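# Four arms lift a cloth off lanterns and lay it flat

## Task

Lift the cloth clear of the lanterns, which stick up through holes in it, and lay it out flat on the table. Each lantern must still be upright at its present spot at the end. The task fails if any cloth portion held by a gripper drops more than about a palm's width when that gripper releases it. Cloth that snags on an open hand, lifts, and settles back near the release point is not counted as such a drop. When finished, release the cloth and move the hands away.

## Robot and tools

Setup: four identical i2rt Big YAM arms, named arm1, arm2, arm3 and arm4. Each has six revolute joints, a two-finger gripper and a wrist camera (arm1_cam_wrist and so on). Two fixed room cameras also watch the scene: cam_high, looking down from above, and cam_low, looking from the +x side. The arm feet in the scene frame (metres) are: arm1 (+0.335, +0.740), arm2 (-0.335, +0.740), arm3 (-0.335, -0.740), arm4 (+0.335, -0.740). Their heights are between about 0.74 and 0.83. arm1 and arm2 face toward -y, and arm3 and arm4 face toward +y, so all four point in at the table between them. The table tops under the arms are at z=0.720. A hand can reach roughly 1.0 m from its joint-1 axis.

Frames: there is one shared scene frame. Its origin is on the floor and +z is up. The 'hand' point lies between the finger pads, about 1 cm behind the tips. The fingers point along the hand's +z, and they open and close along its y. Reported hand positions can be off, more so at long reach.

Tool move: a single action. It takes optional keys arm1..arm4, each holding that arm's own object, plus cameras. An arm that is left out gets nothing new, though it may still be pushing toward an older target. Each arm object may contain:
- joints: absolute joint targets given by name. joint1_rad runs -2.879 to 2.879 and yaws the arm about its foot; positive is counter-clockwise seen from above, and 0 points along the foot's facing. joint2_rad runs 0 to 3.141 (shoulder; 0 means the upper arm points back, larger values raise it and swing it forward). joint3_rad runs 0 to 3.019 (elbow; 0 is folded, larger values open it). joint4_rad runs -1.692 to 1.57 (hand pitch; positive tips the fingers up). joint5_rad runs -1.57 to 1.57 (sideways swing; positive is toward the arm's right). joint6_rad runs -2.094 to 2.094 (roll; positive is clockwise viewed from behind the hand). gripper_m runs 0 to 0.093 and is the absolute fingertip gap in metres. The 'done' tolerances are ±0.045, 0.14, 0.09, 0.055, 0.03, 0.035 rad and ±0.003 m.
- target: an absolute hand pose of seven numbers, [x, y, z, qw, qx, qy, qz]. It is given in metres in the scene frame, in the same form the 'hand' line prints. The hand moves in a straight line from its current hand_target toward this pose. If target is present, joints may only hold gripper_m.
- speed: the top speed along the path in m/s, from 0.002 to 0.5, default 0.25. It is only accepted together with target. Turning rate is capped at twice that value in rad/s.
All motions in one call begin at the same moment. The hand paths are stretched so they all end together, each lasting 0.5 to 10 s. A whole action lasts at most 15 s. Paths do not avoid obstacles or other arms. Hands lag behind, can overshoot the speed (especially near full stretch), and often finish a centimetre or more off. Each control step keeps the commanded pose within 100 mm and 20 degrees of the measured pose. Unknown keys make a call invalid. Out-of-range values make it refused, and a refusal skips the rest of that reply's move, wait and finished_scene calls.

cameras (on move and wait): a list of camera names, or "all". Leaving it out or setting it to null gives every camera, and [] gives none.

Tool wait: seconds, from 0 to 10. It commands nothing and returns state and images. Tool zoom_image: camera plus region [x0, y0, x1, y1] in pixels with the origin at top-left, at most 504x504. It only works on a camera that appeared in the latest images. cam_high and cam_low are 896x504; wrist cameras are 672x504 fisheye.

Tool finished_scene: scene (the number of the current scene) and check, a written review of each goal condition covering what the images and readings show and what they cannot. The first call only records the check and lets you keep fixing. The second call ends the scene for good and reports success.

Reading results: each arm's state includes joint_positions, joint velocities, joint torques (drive output including gravity, which wraps at ±28 N m for joints 3 and 4), hand and hand_target. The 'move' line gives each moved arm as 'done' or as its worst status. Possible statuses:
- off_target: the joint stopped short and may still be pushing.
- time_out: the joint keeps pushing toward a nearby target; to relax it, send its reported position.
- not_followed, 'joint command not followed' or 'pose unreachable': a safety check blocked the targets. The arm may keep trying them.
'as last shown' means an arm was not commanded and its state is copied from before. on_its_own lists things the robot did without being told; 'held at' there is a target, not a reading. The 'pictures' line gives the order of the images.

Gripper: on nothing, the gripper reads 0.000 to 0.001 when shut. In free air it reads up to about 0.002 too wide. When gripping, the reading is a little below the object's width. Targets about 0.005 m or more below the touch reading squeeze at full force, about 50 to 62 N per pad. To release, command a gap well above the reading.

Cautions: arms keep pushing when they hit something, and they do not stop on contact. Hard pressing between two arms ends the scene with a failure, and the clearance check can act too late, particularly for fingers, wrists and cameras. Do not knock lanterns over or push anything off the work area. Before opening a gripper, lower it so the cloth is already close to the table; a drop of more than a palm's width fails the task. Sustained load, full stretch or pushing at an unreachable pose heats the motors. A MOTOR HOT line is a warning, and an OVER-TEMPERATURE FAULT drops that arm for 30 to 60 s. Afterwards, resend any targets marked limit_stop_at_motor_heat. The robot keeps holding the last command while you think. Finish with all grippers open and the hands clear of the cloth.

Each tool is called after ">>>" by a JSON object that holds its "name" and its "arguments", one argument or row to a line.

## Session

I'll start by looking at the current state and pictures.

>>> {"name": "move", "arguments": {

}}

Scene clock: 0.00 s.
Joint torques (N m): no reading
Motor temperatures (°C): arm1=[29 24 28 23 28 30 31] | arm2=[24 22 26 31 31 33 33] | arm3=[26 33 24 29 28 27 28] | arm4=[28 36 29 28 31 25 34]
Heat: arm1: hottest gripper 31 °C; arm2: hottest joint6_rad 33 °C; arm3: hottest joint2_rad 33 °C; arm4: hottest joint2_rad 36 °C.
Joint velocities: arm1=[0.005 0.015 0.027 -0.007 0.022 -0.037 0] | arm2=[-0.005 0.015 0.027 -0.012 0.007 0.066 0] | arm3=[-0.015 -0.015 0.012 -0.007 0.007 -0.066 0] | arm4=[0.005 0.015 -0.007 -0.002 0.022 -0.007 0]
arm1.joint_positions: joint1_rad=+0.893 joint2_rad=+0.474 joint3_rad=+1.466 joint4_rad=-1.525 joint5_rad=-0.119 joint6_rad=-0.037 gripper_m=+0.094
arm1.joint_status: not commanded
arm1.hand: x=+0.4569 y=+0.6798 z=+1.2987 quat_wxyz=(-0.482, -0.235, -0.834, +0.127) (m; scene frame)
arm1.hand_target: x=+0.4549 y=+0.6815 z=+1.3080 quat_wxyz=(-0.492, -0.233, -0.829, +0.131) (m; scene frame)
arm1.hand_status: not commanded
arm2.joint_positions: joint1_rad=+0.236 joint2_rad=+0.408 joint3_rad=+1.607 joint4_rad=-1.580 joint5_rad=-0.114 joint6_rad=+0.453 gripper_m=+0.094
arm2.joint_status: not commanded
arm2.hand: x=-0.3022 y=+0.6764 z=+1.4154 quat_wxyz=(-0.524, -0.629, -0.539, +0.198) (m; scene frame)
arm2.hand_target: x=-0.3028 y=+0.6789 z=+1.4220 quat_wxyz=(-0.531, -0.625, -0.536, +0.202) (m; scene frame)
arm2.hand_status: not commanded
arm3.joint_positions: joint1_rad=-0.391 joint2_rad=+0.417 joint3_rad=+1.593 joint4_rad=-1.502 joint5_rad=-0.234 joint6_rad=-0.657 gripper_m=+0.094
arm3.joint_status: not commanded
arm3.hand: x=-0.3494 y=-0.6576 z=+1.3968 quat_wxyz=(-0.534, +0.689, -0.420, -0.250) (m; scene frame)
arm3.hand_target: x=-0.3500 y=-0.6589 z=+1.4036 quat_wxyz=(-0.541, +0.686, -0.416, -0.252) (m; scene frame)
arm3.hand_status: not commanded
arm4.joint_positions: joint1_rad=-0.441 joint2_rad=+0.357 joint3_rad=+1.462 joint4_rad=-1.456 joint5_rad=-0.277 joint6_rad=-0.670 gripper_m=+0.094
arm4.joint_status: not commanded
arm4.hand: x=+0.3351 y=-0.6458 z=+1.4134 quat_wxyz=(-0.532, +0.675, -0.454, -0.233) (m; scene frame)
arm4.hand_target: x=+0.3331 y=-0.6499 z=+1.4198 quat_wxyz=(-0.541, +0.671, -0.450, -0.234) (m; scene frame)
arm4.hand_status: not commanded
pictures: arm1_cam_wrist, arm2_cam_wrist, arm3_cam_wrist, arm4_cam_wrist, cam_high, cam_low

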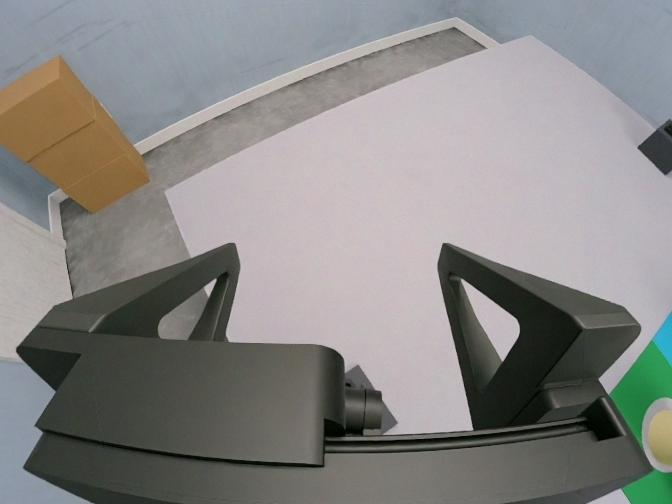

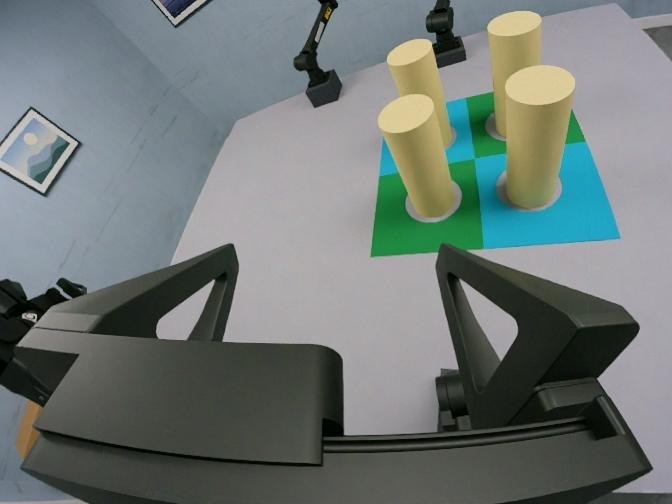

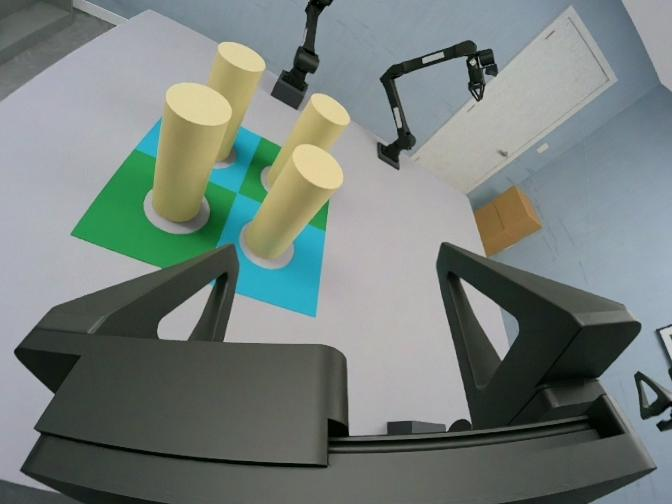

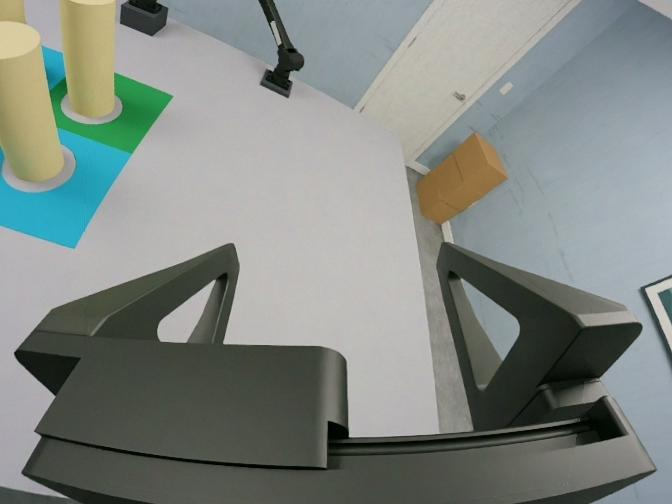

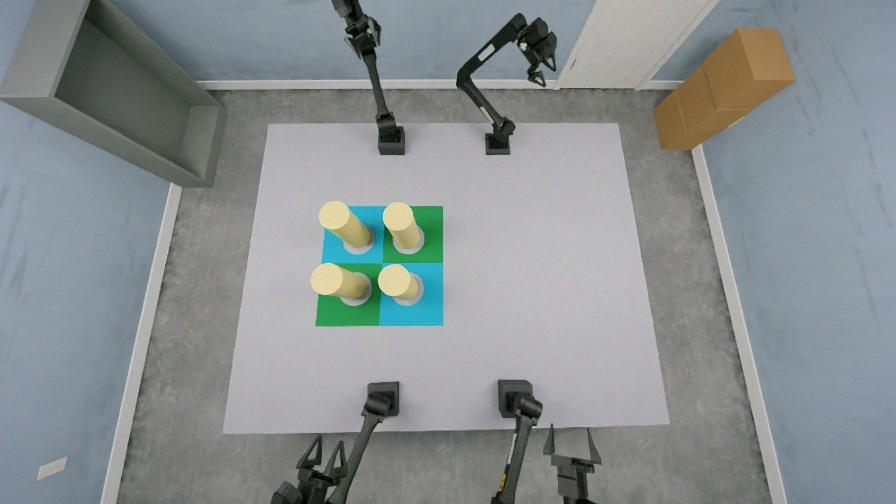

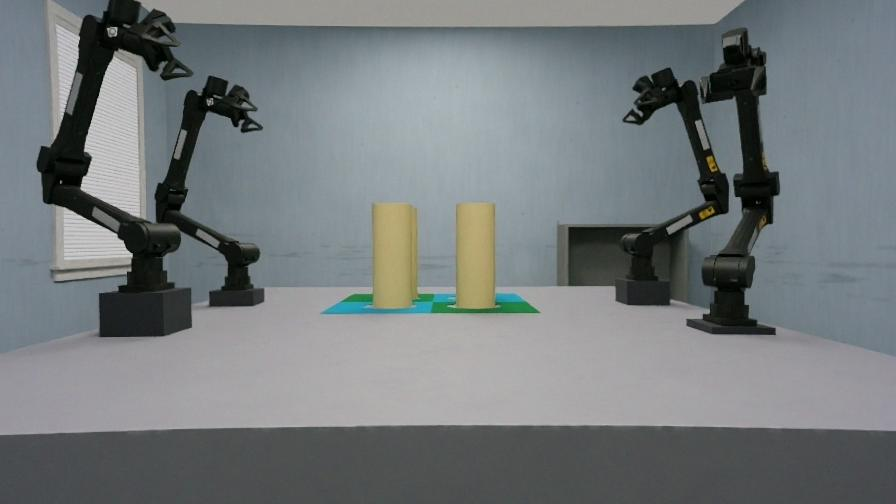

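>>> {"name": "zoom_image", "arguments": {
  "camera": "cam_high",
  "region": [290, 180, 470, 350]
}}

>>> {"name": "zoom_image", "arguments": {
  "camera": "cam_low",
  "region": [300, 180, 560, 330]
}}

>>> {"name": "zoom_image", "arguments": {
  "camera": "arm3_cam_wrist",
  "region": [60, 20, 360, 330]
}}

>>> {"name": "zoom_image", "arguments": {
  "camera": "arm2_cam_wrist",
  "region": [350, 0, 640, 280]
}}

Scaled by 2.800.

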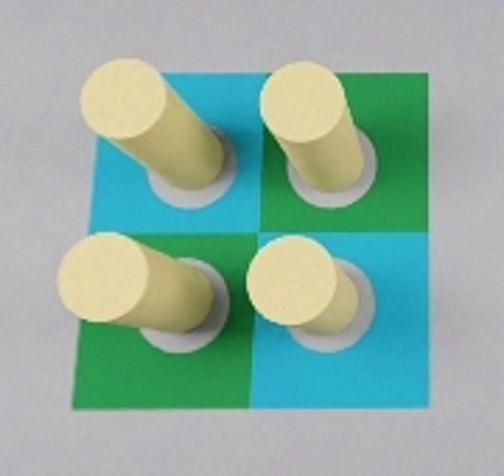

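Scaled by 1.938.

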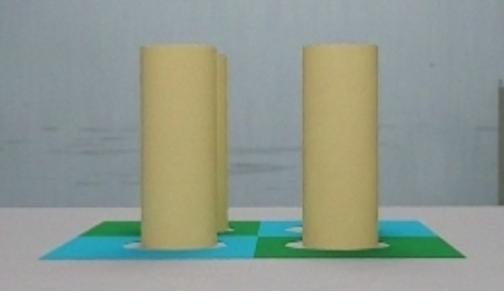

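Scaled by 1.626 from the camera's 672x504 image, which has a finer 960x720 frame.

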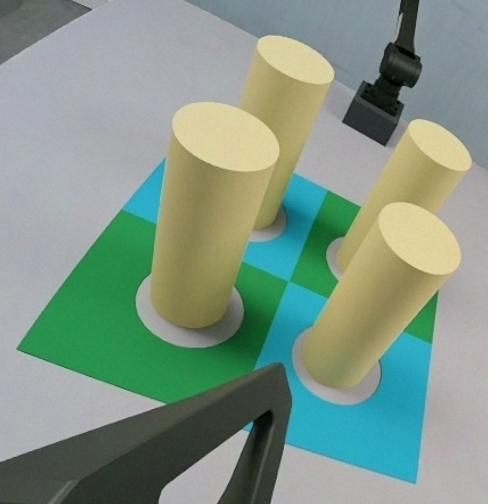

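Scaled by 1.738 from the camera's 672x504 image, which has a finer 960x720 frame.

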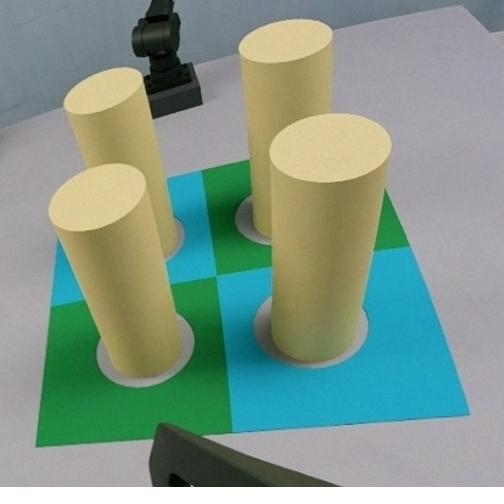

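>>> {"name": "zoom_image", "arguments": {
  "camera": "cam_high",
  "region": [350, 90, 550, 170]
}}

>>> {"name": "zoom_image", "arguments": {
  "camera": "cam_high",
  "region": [340, 350, 560, 440]
}}

Scaled by 2.520.

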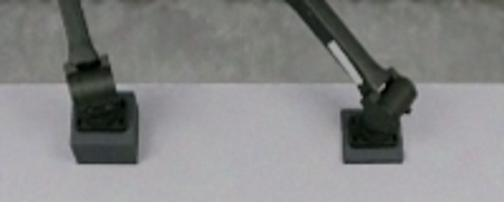

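Scaled by 2.291.

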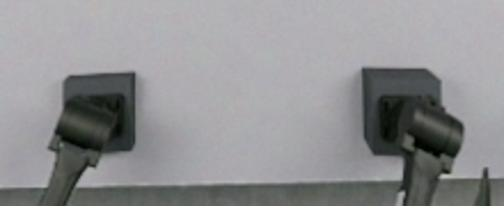

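>>> {"name": "move", "arguments": {
  "arm1": {"target": [-0.045, 0.30, 0.92, 0.0, 0.9239, 0.3827, 0.0], "speed": 0.3},
  "cameras": ["arm1_cam_wrist", "cam_high", "cam_low"]
}}

Scene clock: 99.00 s.
Joint torques (N m): arm1=[-0.62 9.93 7.72 0.91 0.69 0.02] | arm2=[0.56 8.82 6.22 2.11 -0.04 -0.12] | arm3=[0.15 9.35 5.12 1.72 0.09 0.06] | arm4=[0.32 8.53 8.02 2.22 -0.15 0.09]
Motor temperatures (°C): arm1=[29 24 32 23 26 27 28] | arm2=[24 22 29 30 28 29 29] | arm3=[26 33 25 28 27 26 27] | arm4=[27 35 32 27 27 24 30]
Heat: arm1: hottest joint3_rad 32 °C; arm2: hottest joint4_rad 30 °C; arm3: hottest joint2_rad 33 °C; arm4: hottest joint2_rad 35 °C.
move: arm1 not_followed
Joint velocities: arm1=[-0.005 -0.005 0.012 -0.007 -0.007 0.007 0] | arm2=[-0.005 -0.015 -0.012 -0.007 0.037 -0.007 0] | arm3=[-0.015 -0.005 0.002 -0.012 0.022 -0.037 0] | arm4=[0.015 -0.005 -0.002 0.002 0.022 0.007 0]
arm1.joint_positions: joint1_rad=+1.644 joint2_rad=+0.017 joint3_rad=+0.994 joint4_rad=-1.676 joint5_rad=+1.316 joint6_rad=+0.750 gripper_m=+0.094
arm1.joint_status: not commanded
arm1.on_its_own: joint1_rad is held at +1.650, not at its first target +0.893; joint2_rad is held at +0.016, not at its first target +0.475; joint3_rad is held at +1.011, not at its first target +1.486; joint4_rad is held at -1.676, not at its first target -1.520; joint5_rad is held at +1.317, not at its first target -0.119; joint6_rad is held at +0.750, not at its first target -0.037
arm1.hand: x=+0.2998 y=+0.5752 z=+1.1878 quat_wxyz=(-0.533, -0.473, -0.593, +0.375) (m; scene frame)
arm1.hand_target: x=+0.2967 y=+0.5747 z=+1.1928 quat_wxyz=(-0.538, -0.475, -0.590, +0.370) (m; scene frame)
arm1.hand_status: not_followed (0.516 m and 96.8 deg from the pose sent, 0.735 m and 115.1 deg at the start; pose on its path clipped on 100 of 119 steps; a joint's target at an end of its range on 104 of 119 steps)
arm2, arm3, arm4: as last shown
pictures: arm1_cam_wrist, cam_high, cam_low
pose unreachable (arm1 arm): on one or more control steps of this call this arm could not follow its commanded pose, so it was not sent that pose on those steps. On the call's last step it was still not sent that pose. It may still have moved: this result reports where it is.
cause: moving toward the commanded pose would bring two parts of the arm too close to each other (its wrist (the part past joint 4) and its wrist camera).
camera_calibration:
arm1_cam_wrist: T_world_to_cam=[[-0.957917, -0.280854, -0.0592996, 0.520862], [-0.148162, 0.660713, -0.735871, 0.546637], [0.245852, -0.696117, -0.67452, 1.25823], [0, 0, 0, 1]] pos_world=[0.270594, 0.660992, 1.28184]

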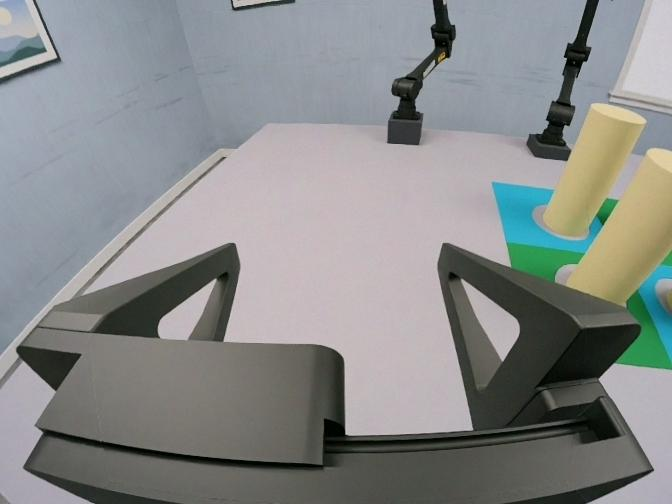

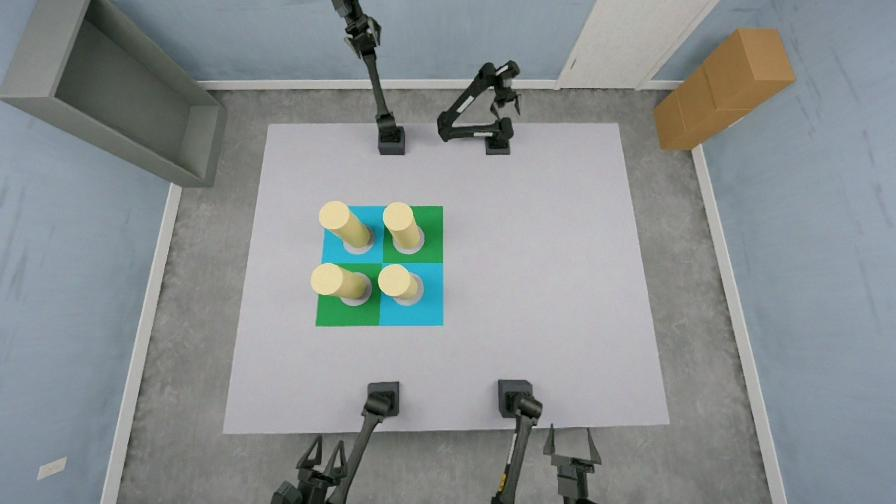

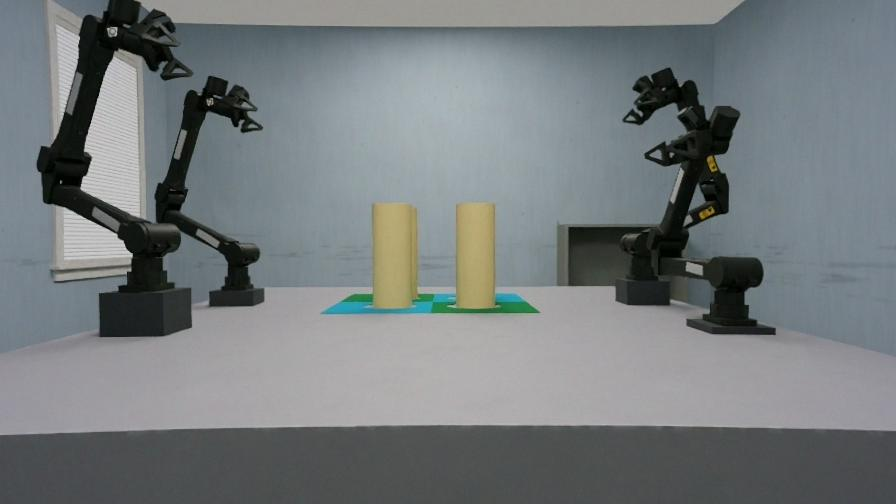

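>>> {"name": "move", "arguments": {
  "arm1": {"joints": {"joint1_rad": -0.72, "joint2_rad": 1.0, "joint3_rad": 1.2, "joint4_rad": -1.5, "joint5_rad": 0.0, "joint6_rad": 0.0}},
  "cameras": ["arm1_cam_wrist"]
}}

>>> {"name": "move", "arguments": {
  "arm1": {"joints": {"joint1_rad": -0.72, "joint2_rad": 1.9, "joint3_rad": 2.0, "joint4_rad": -1.65, "joint5_rad": 0.0, "joint6_rad": 0.0}},
  "cameras": ["arm1_cam_wrist", "cam_high", "cam_low"]
}}

Scene clock: 115.97 s.
Joint torques (N m): arm1=[-1.61 -3.31 10.77 0.72 -0.06 -0.1] | arm2=[0.62 8.88 6.22 2.1 -0.06 -0.12] | arm3=[0.09 9.29 5.12 1.7 0.08 0.06] | arm4=[0.32 8.59 8.03 2.22 -0.15 0.09]
Motor temperatures (°C): arm1=[29 25 32 23 26 27 27] | arm2=[24 22 29 30 28 29 28] | arm3=[26 33 26 28 26 25 27] | arm4=[27 35 32 27 27 24 30]
Heat: arm1: hottest joint3_rad 32 °C; arm2: hottest joint4_rad 30 °C; arm3: hottest joint2_rad 33 °C; arm4: hottest joint2_rad 35 °C.
move: arm1 done
Joint velocities: arm1=[0.005 -0.005 -0.002 0.002 0.022 0.037 0] | arm2=[-0.005 0.005 -0.002 0.007 -0.022 0.022 0] | arm3=[-0.015 -0.015 -0.012 -0.002 0.022 0.051 0] | arm4=[0.005 0.005 0.027 -0.017 -0.022 -0.007 0]
arm1.joint_positions: joint1_rad=-0.719 joint2_rad=+1.013 joint3_rad=+1.190 joint4_rad=-1.503 joint5_rad=+0.004 joint6_rad=+0.015 gripper_m=+0.094
arm1.joint_status: all done
arm1.hand: x=+0.1321 y=+0.5051 z=+1.0601 quat_wxyz=(-0.056, -0.903, -0.409, +0.117) (m; scene frame)
arm1.hand_target: x=+0.1325 y=+0.5052 z=+1.0684 quat_wxyz=(-0.062, -0.899, -0.415, +0.127) (m; scene frame)
arm1.hand_status: not commanded
arm2, arm3, arm4: as last shown
pictures: arm1_cam_wrist
camera_calibration:
arm1_cam_wrist: T_world_to_cam=[[-0.75475, 0.655846, -0.0147946, -0.214198], [0.616453, 0.716768, 0.325928, -0.780835], [0.224363, 0.236874, -0.945279, 0.983168], [0, 0, 0, 1]] pos_world=[0.0990947, 0.467271, 1.1807]

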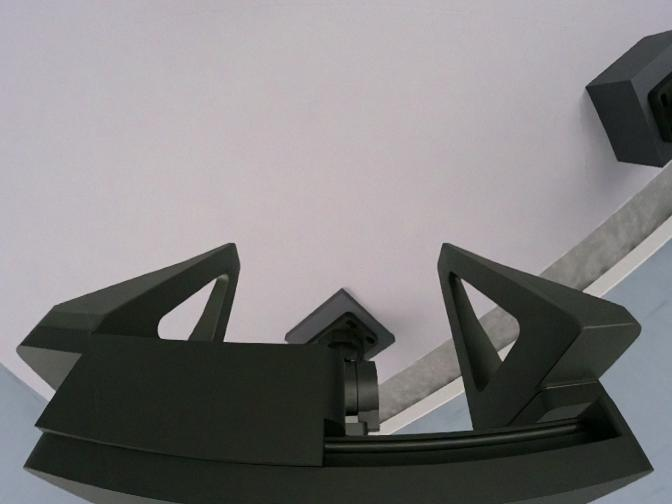

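Scene clock: 117.73 s.
Joint torques (N m): arm1=[-1.03 -17.14 14.34 -0.12 0 -0.09] | arm2=[0.73 8.82 6.23 2.1 -0.04 -0.12] | arm3=[0.15 9.29 5.11 1.73 0.08 0.07] | arm4=[0.38 8.59 8.03 2.21 -0.15 0.09]
Motor temperatures (°C): arm1=[29 25 32 23 26 27 27] | arm2=[24 22 29 30 28 29 28] | arm3=[26 33 26 28 26 25 27] | arm4=[27 35 32 27 27 24 30]
Heat: arm1: hottest joint3_rad 32 °C; arm2: hottest joint4_rad 30 °C; arm3: hottest joint2_rad 33 °C; arm4: hottest joint2_rad 35 °C.
move: arm1 done
Joint velocities: arm1=[-0.015 -0.015 -0.002 -0.002 -0.037 -0.066 0] | arm2=[-0.005 -0.005 0.012 -0.007 -0.081 -0.007 0] | arm3=[-0.005 -0.005 -0.002 0.012 -0.051 0.051 0] | arm4=[-0.015 -0.015 0.002 -0.002 0.051 -0.022 0]
arm1.joint_positions: joint1_rad=-0.719 joint2_rad=+1.921 joint3_rad=+1.944 joint4_rad=-1.646 joint5_rad=+0.004 joint6_rad=+0.014 gripper_m=+0.094
arm1.joint_status: all done
arm1.hand: x=-0.0431 y=+0.2982 z=+0.9735 quat_wxyz=(+0.008, -0.910, -0.413, -0.017) (m; scene frame)
arm1.hand_target: x=-0.0488 y=+0.2917 z=+1.0065 quat_wxyz=(-0.009, -0.908, -0.419, +0.015) (m; scene frame)
arm1.hand_status: not commanded
arm2, arm3, arm4: as last shown
pictures: arm1_cam_wrist, cam_high, cam_low
camera_calibration:
arm1_cam_wrist: T_world_to_cam=[[-0.753446, 0.657417, -0.011047, -0.216044], [0.526655, 0.613472, 0.588461, -0.724888], [0.393641, 0.437556, -0.80845, 0.803837], [0, 0, 0, 1]] pos_world=[-0.0974348, 0.235006, 1.07404]

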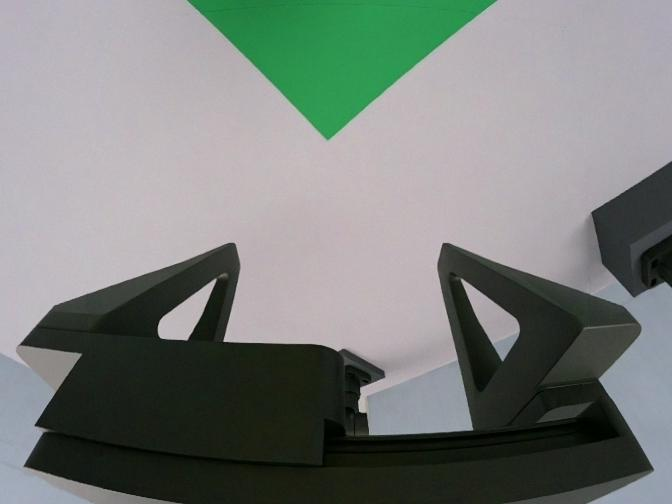

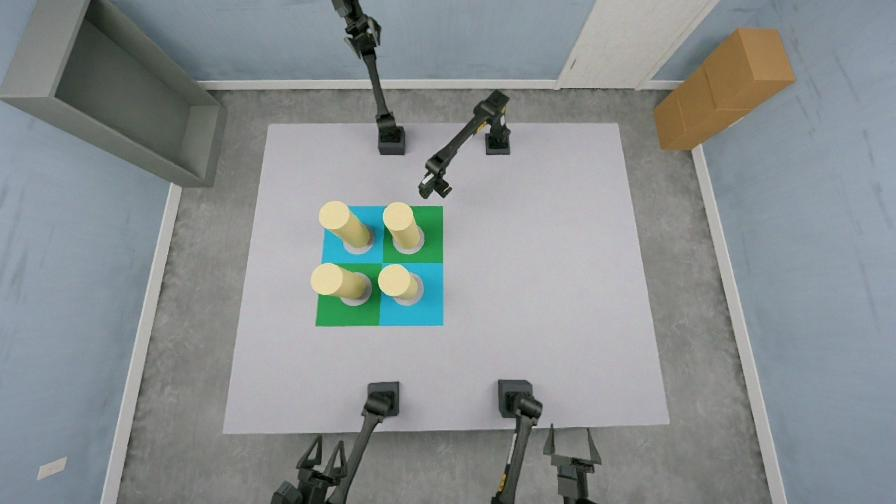

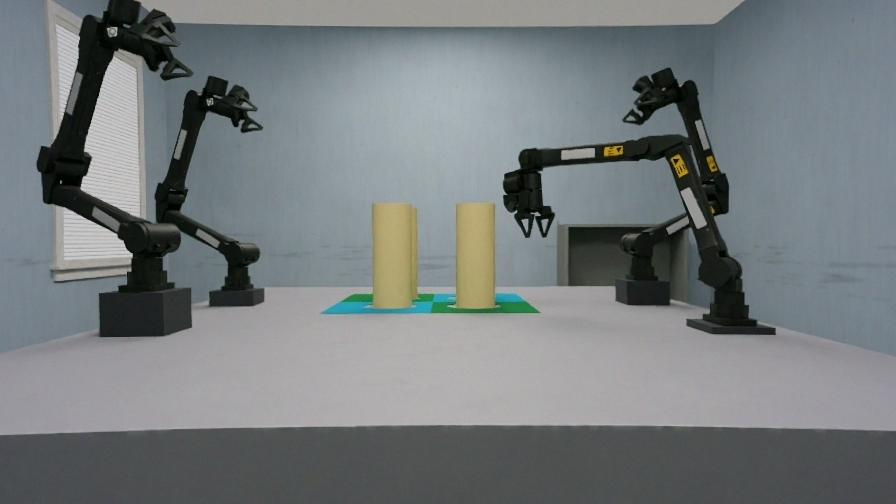

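>>> {"name": "move", "arguments": {
  "arm1": {"target": [-0.04, 0.30, 0.83, 0.0, 0.9239, 0.3827, 0.0], "speed": 0.25},
  "cameras": ["arm1_cam_wrist", "cam_low"]
}}

Scene clock: 140.63 s.
Joint torques (N m): arm1=[-1.14 -15.33 9.22 0.47 0.2 0.2] | arm2=[0.56 8.88 6.2 2.1 -0.04 -0.12] | arm3=[0.26 9.17 5.14 1.76 0.08 0.07] | arm4=[0.32 8.59 8.01 2.21 -0.14 0.09]
Motor temperatures (°C): arm1=[29 27 35 23 26 27 27] | arm2=[23 22 29 30 27 28 28] | arm3=[26 33 26 28 26 25 27] | arm4=[27 35 32 27 26 24 29]
Heat: arm1: hottest joint3_rad 35 °C; arm2: hottest joint4_rad 30 °C; arm3: hottest joint2_rad 33 °C; arm4: hottest joint2_rad 35 °C.
move: arm1 done
Joint velocities: arm1=[0.005 -0.005 0.012 0.002 -0.11 -0.022 0] | arm2=[-0.005 -0.005 -0.007 0.002 0.037 -0.051 0] | arm3=[-0.005 -0.005 -0.007 0.002 -0.037 -0.007 0] | arm4=[0.005 0.005 -0.002 -0.002 0.037 -0.007 0]
arm1.joint_positions: joint1_rad=-0.719 joint2_rad=+1.947 joint3_rad=+1.591 joint4_rad=-1.247 joint5_rad=+0.004 joint6_rad=+0.067 gripper_m=+0.094
arm1.joint_status: not commanded
arm1.hand: x=-0.0371 y=+0.3041 z=+0.8260 quat_wxyz=(+0.004, -0.921, -0.389, -0.008) (m; scene frame)
arm1.hand_target: x=-0.0392 y=+0.3010 z=+0.8300 quat_wxyz=(+0.000, -0.924, -0.383, +0.000) (m; scene frame)
arm1.hand_status: done (0.006 m and 1.3 deg from the pose sent, 0.144 m and 4.4 deg at the start)
arm2, arm3, arm4: as last shown
pictures: arm1_cam_wrist, cam_low
camera_calibration:
arm1_cam_wrist: T_world_to_cam=[[-0.717909, 0.69606, -0.0103532, -0.228083], [0.566545, 0.59284, 0.572335, -0.62385], [0.404518, 0.405019, -0.819954, 0.699464], [0, 0, 0, 1]] pos_world=[-0.093249, 0.245307, 0.928219]

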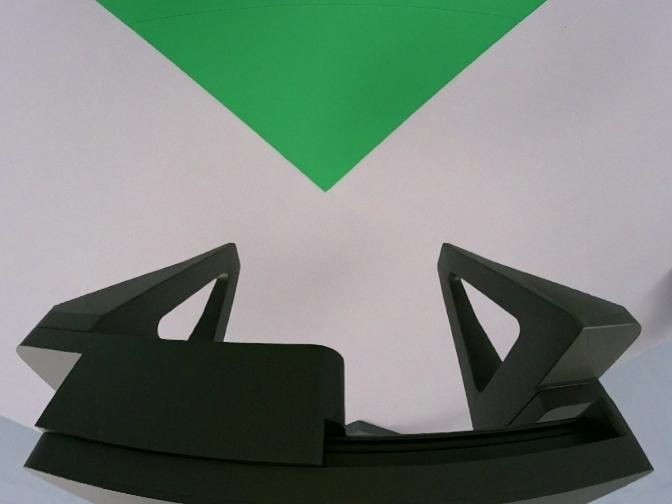

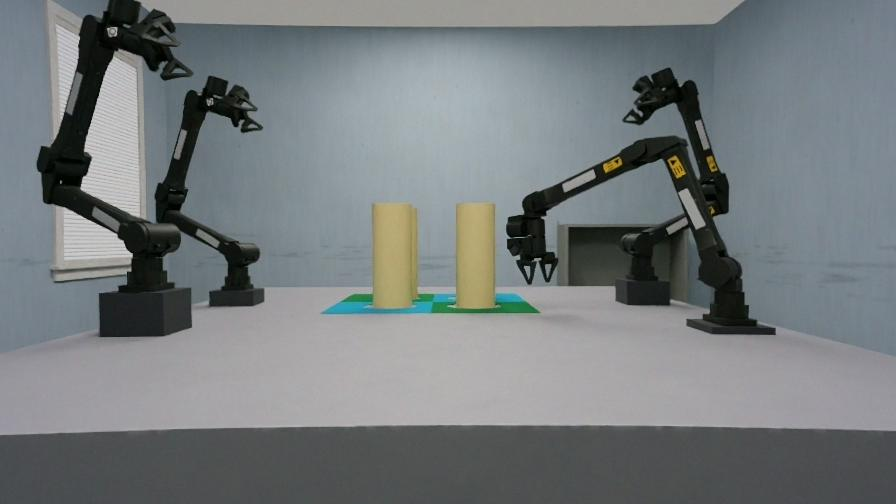

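>>> {"name": "move", "arguments": {
  "arm1": {"target": [-0.048, 0.276, 0.76, 0.0, 0.9239, 0.3827, 0.0], "speed": 0.2, "joints": {"gripper_m": 0.045}},
  "cameras": ["arm1_cam_wrist"]
}}

Scene clock: 156.80 s.
Joint torques (N m): arm1=[-0.97 -17.32 9.65 0.38 0.14 0.15] | arm2=[0.62 8.76 6.22 2.1 -0.05 -0.13] | arm3=[0.15 9.29 5.14 1.7 0.08 0.06] | arm4=[0.32 8.59 8.03 2.21 -0.15 0.09]
Motor temperatures (°C): arm1=[28 29 35 23 26 26 26] | arm2=[23 22 29 30 27 28 27] | arm3=[26 33 26 28 26 25 27] | arm4=[27 35 32 27 26 23 28]
Heat: arm1: hottest joint3_rad 35 °C; arm2: hottest joint4_rad 30 °C; arm3: hottest joint2_rad 33 °C; arm4: hottest joint2_rad 35 °C.
move: arm1 off_target
Joint velocities: arm1=[-0.024 -0.024 0.002 -0.017 -0.066 -0.007 -0.001] | arm2=[-0.005 -0.005 0.012 -0.007 -0.022 -0.037 0] | arm3=[-0.015 0.005 0.017 0.002 0.081 -0.022 0] | arm4=[-0.015 0.005 -0.002 -0.017 0.051 -0.037 0]
arm1.joint_positions: joint1_rad=-0.709 joint2_rad=+2.085 joint3_rad=+1.591 joint4_rad=-1.126 joint5_rad=+0.004 joint6_rad=+0.083 gripper_m=+0.045
arm1.joint_status: all done
arm1.hand: x=-0.0438 y=+0.2863 z=+0.7471 quat_wxyz=(+0.008, -0.922, -0.387, -0.017) (m; scene frame)
arm1.hand_target: x=-0.0472 y=+0.2765 z=+0.7599 quat_wxyz=(+0.000, -0.924, -0.383, +0.000) (m; scene frame)
arm1.hand_status: off_target (0.017 m and 2.2 deg from the pose sent, 0.073 m and 1.3 deg at the start)
arm2, arm3, arm4: as last shown
pictures: arm1_cam_wrist
camera_calibration:
arm1_cam_wrist: T_world_to_cam=[[-0.71387, 0.700228, -0.00839653, -0.223742], [0.563144, 0.58116, 0.587471, -0.572394], [0.416243, 0.41465, -0.809201, 0.634383], [0, 0, 0, 1]] pos_world=[-0.10144, 0.226276, 0.847729]

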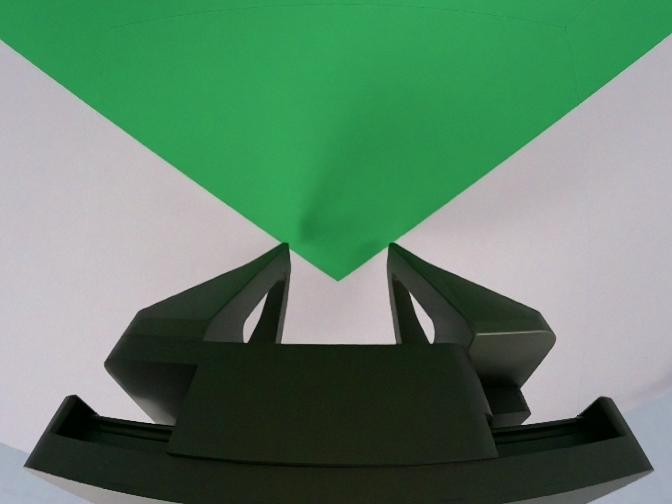

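>>> {"name": "move", "arguments": {
  "arm1": {"target": [-0.060, 0.264, 0.743, 0.0, 0.9239, 0.3827, 0.0], "speed": 0.1, "joints": {"gripper_m": 0.045}},
  "cameras": ["arm1_cam_wrist"]
}}

Scene clock: 163.23 s.
Joint torques (N m): arm1=[-0.85 -16.03 12.31 0.27 0.23 0.13] | arm2=[0.62 8.94 6.22 2.07 -0.05 -0.12] | arm3=[0.15 9.29 5.14 1.73 0.08 0.07] | arm4=[0.32 8.59 8.03 2.22 -0.15 0.09]
Motor temperatures (°C): arm1=[28 30 35 23 26 26 26] | arm2=[23 22 29 30 27 28 27] | arm3=[26 33 26 28 26 25 27] | arm4=[27 35 32 27 26 23 28]
Heat: arm1: hottest joint3_rad 35 °C; arm2: hottest joint4_rad 30 °C; arm3: hottest joint2_rad 33 °C; arm4: hottest joint2_rad 35 °C.
move: arm1 off_target
Joint velocities: arm1=[0.005 -0.005 -0.002 0.012 0.081 -0.051 0] | arm2=[0.005 -0.015 -0.022 0.002 -0.007 0.022 0] | arm3=[-0.024 -0.005 0.002 0.002 -0.007 -0.007 0] | arm4=[-0.015 0.005 -0.012 -0.002 0.022 -0.037 0]
arm1.joint_positions: joint1_rad=-0.709 joint2_rad=+2.118 joint3_rad=+1.613 joint4_rad=-1.119 joint5_rad=+0.003 joint6_rad=+0.083 gripper_m=+0.045
arm1.joint_status: all done
arm1.hand: x=-0.0483 y=+0.2806 z=+0.7357 quat_wxyz=(+0.008, -0.922, -0.387, -0.018) (m; scene frame)
arm1.hand_target: x=-0.0593 y=+0.2646 z=+0.7433 quat_wxyz=(+0.000, -0.924, -0.383, +0.000) (m; scene frame)
arm1.hand_status: off_target (0.022 m and 2.3 deg from the pose sent, 0.028 m and 2.2 deg at the start)
arm2, arm3, arm4: as last shown
pictures: arm1_cam_wrist
camera_calibration:
arm1_cam_wrist: T_world_to_cam=[[-0.713853, 0.700243, -0.00858892, -0.222987], [0.562112, 0.580266, 0.58934, -0.561077], [0.417665, 0.415874, -0.807839, 0.628182], [0, 0, 0, 1]] pos_world=[-0.106161, 0.220474, 0.836221]

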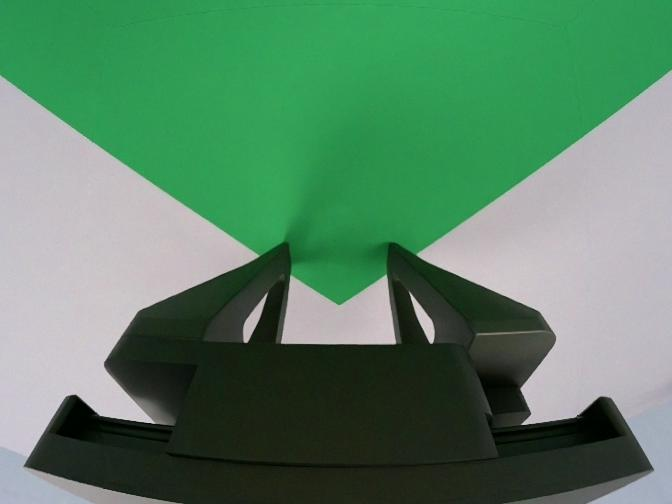

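>>> {"name": "move", "arguments": {
  "arm1": {"target": [-0.064, 0.258, 0.732, 0.0, 0.9239, 0.3827, 0.0], "speed": 0.1, "joints": {"gripper_m": 0.045}},
  "cameras": ["arm1_cam_wrist"]
}}

Scene clock: 167.00 s.
Joint torques (N m): arm1=[-0.62 -15.03 12.44 0.53 0.21 0.13] | arm2=[0.56 8.88 6.27 2.07 -0.05 -0.12] | arm3=[0.26 9.35 5.14 1.74 0.08 0.07] | arm4=[0.32 8.53 8.02 2.21 -0.15 0.09]
Motor temperatures (°C): arm1=[28 30 35 23 26 26 26] | arm2=[23 22 29 30 26 28 27] | arm3=[26 33 26 28 26 25 27] | arm4=[27 35 32 27 25 23 28]
Heat: arm1: hottest joint3_rad 35 °C; arm2: hottest joint4_rad 30 °C; arm3: hottest joint2_rad 33 °C; arm4: hottest joint2_rad 35 °C.
move: arm1 off_target
Joint velocities: arm1=[-0.005 -0.015 0.007 0.007 0.007 0.037 -0.001] | arm2=[-0.015 -0.005 0.007 -0.007 -0.051 0.007 0] | arm3=[-0.005 -0.005 -0.007 0.017 -0.022 -0.037 0] | arm4=[-0.024 -0.005 -0.007 -0.012 0.095 -0.022 0]
arm1.joint_positions: joint1_rad=-0.709 joint2_rad=+2.133 joint3_rad=+1.636 joint4_rad=-1.115 joint5_rad=+0.003 joint6_rad=+0.083 gripper_m=+0.045
arm1.joint_status: all done
arm1.hand: x=-0.0537 y=+0.2742 z=+0.7345 quat_wxyz=(+0.006, -0.922, -0.387, -0.013) (m; scene frame)
arm1.hand_target: x=-0.0633 y=+0.2586 z=+0.7324 quat_wxyz=(+0.000, -0.924, -0.383, +0.000) (m; scene frame)
arm1.hand_status: off_target (0.019 m and 1.7 deg from the pose sent, 0.028 m and 2.3 deg at the start)
arm2, arm3, arm4: as last shown
pictures: arm1_cam_wrist
camera_calibration:
arm1_cam_wrist: T_world_to_cam=[[-0.71388, 0.700203, -0.00949511, -0.221629], [0.566279, 0.585211, 0.580393, -0.54812], [0.411949, 0.408954, -0.814282, 0.638389], [0, 0, 0, 1]] pos_world=[-0.110812, 0.214879, 0.835848]

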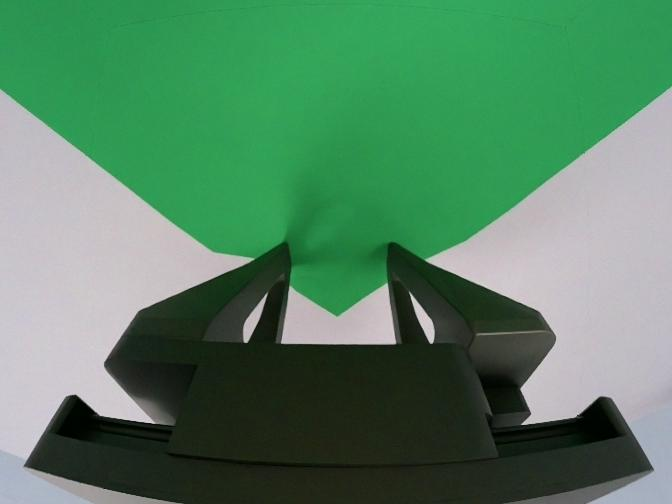

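>>> {"name": "move", "arguments": {
  "arm1": {"joints": {"gripper_m": 0.015}},
  "cameras": ["arm1_cam_wrist"]
}}

Scene clock: 169.07 s.
Joint torques (N m): arm1=[-1.03 -15.38 12.51 0.44 0.24 0.15] | arm2=[0.5 8.88 6.22 2.11 -0.05 -0.12] | arm3=[0.09 9.29 5.12 1.68 0.07 0.07] | arm4=[0.38 8.53 8.03 2.21 -0.15 0.09]
Motor temperatures (°C): arm1=[28 30 36 23 26 26 26] | arm2=[23 22 29 30 26 28 27] | arm3=[26 33 26 28 26 25 27] | arm4=[27 35 32 27 25 23 28]
Heat: arm1: hottest joint3_rad 36 °C; arm2: hottest joint4_rad 30 °C; arm3: hottest joint2_rad 33 °C; arm4: hottest joint2_rad 35 °C.
move: arm1 done
Joint velocities: arm1=[0.005 0.005 0.002 0.002 0.007 0.022 0.001] | arm2=[0.005 -0.005 0.012 -0.002 -0.022 -0.022 0] | arm3=[0.005 0.005 -0.007 -0.007 0.051 -0.081 0] | arm4=[-0.005 0.005 0.007 -0.002 0.051 -0.007 0]
arm1.joint_positions: joint1_rad=-0.707 joint2_rad=+2.133 joint3_rad=+1.636 joint4_rad=-1.113 joint5_rad=+0.003 joint6_rad=+0.083 gripper_m=+0.015
arm1.joint_status: all done
arm1.hand: x=-0.0532 y=+0.2730 z=+0.7342 quat_wxyz=(+0.005, -0.922, -0.388, -0.012) (m; scene frame)
arm1.hand_target: x=-0.0634 y=+0.2586 z=+0.7324 quat_wxyz=(+0.000, -0.924, -0.383, +0.000) (m; scene frame)
arm1.hand_status: not commanded
arm2.joint_positions: joint1_rad=+0.236 joint2_rad=+0.408 joint3_rad=+1.607 joint4_rad=-1.580 joint5_rad=-0.114 joint6_rad=+0.453 gripper_m=+0.094
arm2.joint_status: not commanded
arm2.hand: x=-0.3022 y=+0.6764 z=+1.4154 quat_wxyz=(-0.524, -0.629, -0.539, +0.198) (m; scene frame)
arm2.hand_target: x=-0.3028 y=+0.6789 z=+1.4220 quat_wxyz=(-0.531, -0.625, -0.536, +0.202) (m; scene frame)
arm2.hand_status: not commanded
arm3.joint_positions: joint1_rad=-0.391 joint2_rad=+0.417 joint3_rad=+1.593 joint4_rad=-1.502 joint5_rad=-0.234 joint6_rad=-0.657 gripper_m=+0.094
arm3.joint_status: not commanded
arm3.hand: x=-0.3494 y=-0.6576 z=+1.3968 quat_wxyz=(-0.534, +0.689, -0.420, -0.250) (m; scene frame)
arm3.hand_target: x=-0.3500 y=-0.6589 z=+1.4036 quat_wxyz=(-0.541, +0.686, -0.416, -0.252) (m; scene frame)
arm3.hand_status: not commanded
arm4.joint_positions: joint1_rad=-0.441 joint2_rad=+0.357 joint3_rad=+1.462 joint4_rad=-1.456 joint5_rad=-0.277 joint6_rad=-0.670 gripper_m=+0.094
arm4.joint_status: not commanded
arm4.hand: x=+0.3351 y=-0.6458 z=+1.4134 quat_wxyz=(-0.532, +0.675, -0.454, -0.233) (m; scene frame)
arm4.hand_target: x=+0.3331 y=-0.6499 z=+1.4198 quat_wxyz=(-0.541, +0.671, -0.450, -0.234) (m; scene frame)
arm4.hand_status: not commanded
pictures: arm1_cam_wrist
camera_calibration:
arm1_cam_wrist: T_world_to_cam=[[-0.715221, 0.698831, -0.00965757, -0.220004], [0.56603, 0.5873, 0.578524, -0.546773], [0.409962, 0.408306, -0.815608, 0.639528], [0, 0, 0, 1]] pos_world=[-0.110044, 0.213742, 0.8358]

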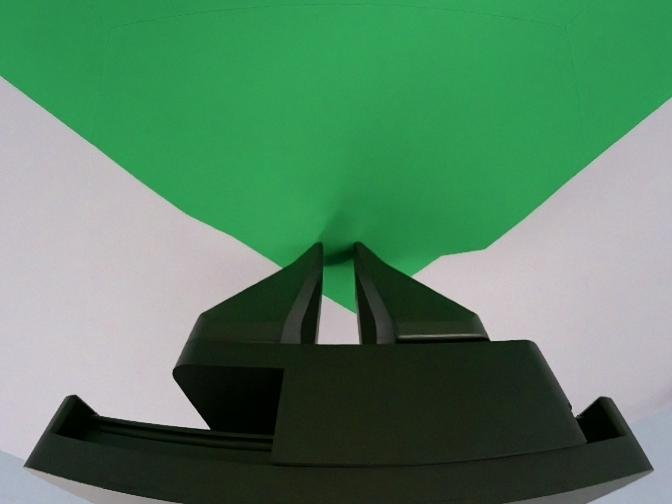

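>>> {"name": "move", "arguments": {
  "arm1": {"joints": {"gripper_m": 0.0}},
  "cameras": ["arm1_cam_wrist"]
}}

Scene clock: 172.00 s.
Joint torques (N m): arm1=[-0.79 -15.5 12.4 0.42 0.19 0.16] | arm2=[0.5 8.76 6.23 2.1 -0.04 -0.12] | arm3=[0.03 9.11 5.11 1.73 0.08 0.06] | arm4=[0.32 8.59 8.02 2.22 -0.15 0.09]
Motor temperatures (°C): arm1=[28 30 36 23 26 26 26] | arm2=[23 22 29 30 26 28 27] | arm3=[26 33 26 28 26 25 27] | arm4=[27 35 32 27 25 23 28]
Heat: arm1: hottest joint3_rad 36 °C; arm2: hottest joint4_rad 30 °C; arm3: hottest joint2_rad 33 °C; arm4: hottest joint2_rad 35 °C.
move: arm1 done
Joint velocities: arm1=[-0.005 -0.015 -0.012 -0.007 0.022 -0.022 0] | arm2=[-0.005 -0.015 -0.007 -0.002 -0.022 -0.037 0] | arm3=[-0.005 -0.005 -0.007 -0.002 -0.051 -0.007 0] | arm4=[-0.005 -0.005 -0.002 0.002 0.066 -0.095 0]
arm1.joint_positions: joint1_rad=-0.707 joint2_rad=+2.133 joint3_rad=+1.636 joint4_rad=-1.113 joint5_rad=+0.003 joint6_rad=+0.083 gripper_m=+0.000
arm1.joint_status: all done
arm1.hand: x=-0.0532 y=+0.2730 z=+0.7340 quat_wxyz=(+0.005, -0.922, -0.388, -0.012) (m; scene frame)
arm1.hand_target: x=-0.0634 y=+0.2586 z=+0.7323 quat_wxyz=(+0.000, -0.924, -0.383, +0.000) (m; scene frame)
arm1.hand_status: not commanded
arm2, arm3, arm4: as last shown
pictures: arm1_cam_wrist
camera_calibration:
arm1_cam_wrist: T_world_to_cam=[[-0.71522, 0.698833, -0.00962634, -0.220033], [0.565888, 0.587131, 0.578834, -0.546875], [0.41016, 0.408546, -0.815389, 0.639098], [0, 0, 0, 1]] pos_world=[-0.110035, 0.213752, 0.835545]

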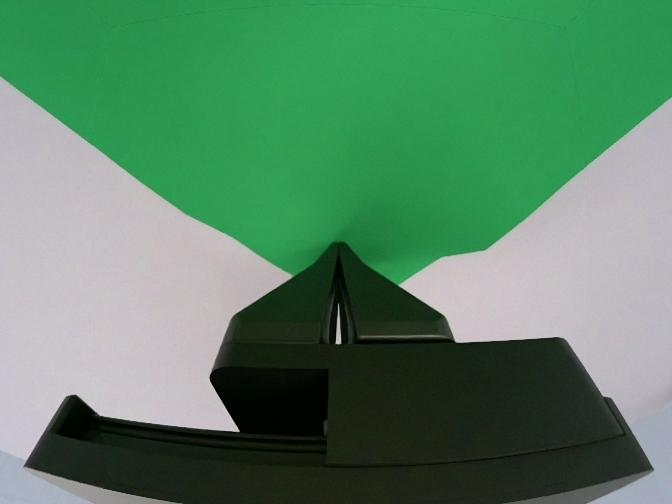

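>>> {"name": "zoom_image", "arguments": {
  "camera": "arm1_cam_wrist",
  "region": [230, 170, 450, 360]
}}

Scaled by 2.291 from the camera's 672x504 image, which has a finer 960x720 frame.

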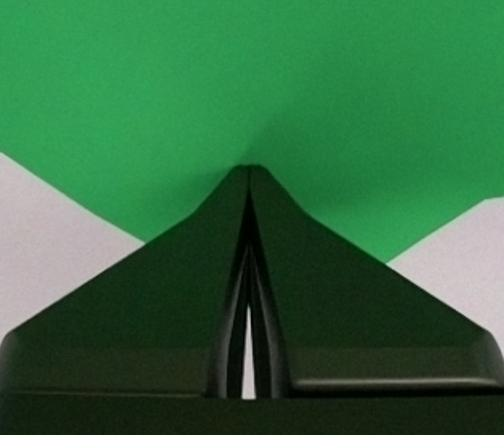

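>>> {"name": "move", "arguments": {
  "arm1": {"target": [-0.060, 0.264, 0.79, 0.0, 0.9239, 0.3827, 0.0], "speed": 0.1},
  "cameras": ["arm1_cam_wrist", "cam_low"]
}}

Scene clock: 176.03 s.
Joint torques (N m): arm1=[-1.44 -19.14 12.77 -0.4 0.19 0.13] | arm2=[0.44 8.82 6.23 2.1 -0.05 -0.12] | arm3=[0.44 9.23 5.16 1.69 0.07 0.06] | arm4=[0.32 8.59 8.03 2.21 -0.15 0.09]
Motor temperatures (°C): arm1=[28 30 37 22 26 26 26] | arm2=[23 22 29 30 26 28 27] | arm3=[26 33 26 28 26 25 27] | arm4=[27 35 32 27 25 23 28]
Heat: arm1: hottest joint3_rad 37 °C; arm2: hottest joint4_rad 30 °C; arm3: hottest joint2_rad 33 °C; arm4: hottest joint2_rad 35 °C.
move: arm1 off_target
Joint velocities: arm1=[-0.005 -0.015 0.007 -0.007 0.007 0.095 0] | arm2=[-0.005 0.015 0.007 0.002 0.095 -0.066 0] | arm3=[-0.005 -0.005 0.017 -0.012 -0.007 -0.051 0] | arm4=[-0.015 -0.005 -0.007 -0.002 -0.022 0.037 0]
arm1.joint_positions: joint1_rad=-0.707 joint2_rad=+2.097 joint3_rad=+1.659 joint4_rad=-1.203 joint5_rad=+0.003 joint6_rad=+0.083 gripper_m=+0.000
arm1.joint_status: not commanded
arm1.hand: x=-0.0481 y=+0.2794 z=+0.7640 quat_wxyz=(+0.013, -0.921, -0.387, -0.026) (m; scene frame)
arm1.hand_target: x=-0.0594 y=+0.2646 z=+0.7903 quat_wxyz=(+0.000, -0.924, -0.383, +0.000) (m; scene frame)
arm1.hand_status: off_target (0.033 m and 3.3 deg from the pose sent, 0.057 m and 1.6 deg at the start)
arm2, arm3, arm4: as last shown
pictures: arm1_cam_wrist, cam_low
camera_calibration:
arm1_cam_wrist: T_world_to_cam=[[-0.715156, 0.698929, -0.00709434, -0.222508], [0.554148, 0.573141, 0.603679, -0.586456], [0.425995, 0.427793, -0.797196, 0.640323], [0, 0, 0, 1]] pos_world=[-0.106919, 0.217713, 0.862915]

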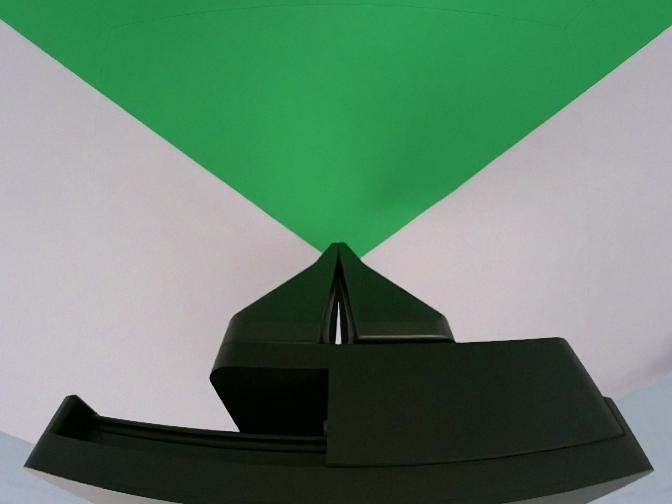

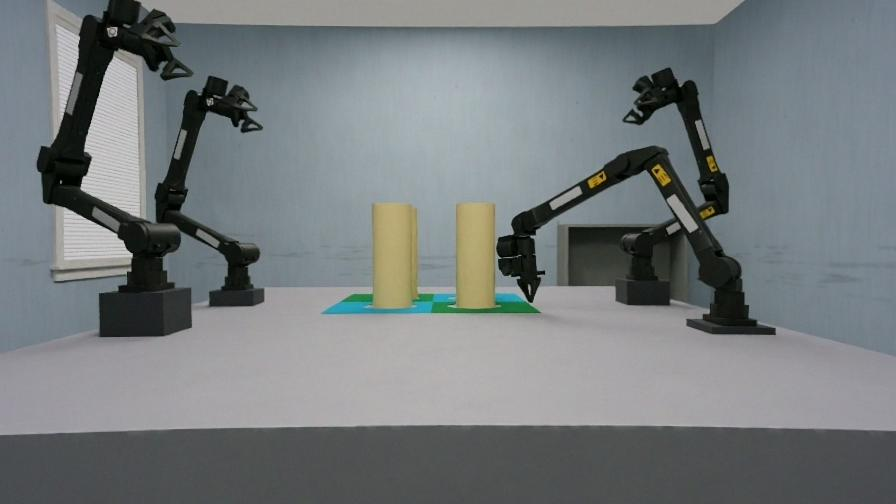

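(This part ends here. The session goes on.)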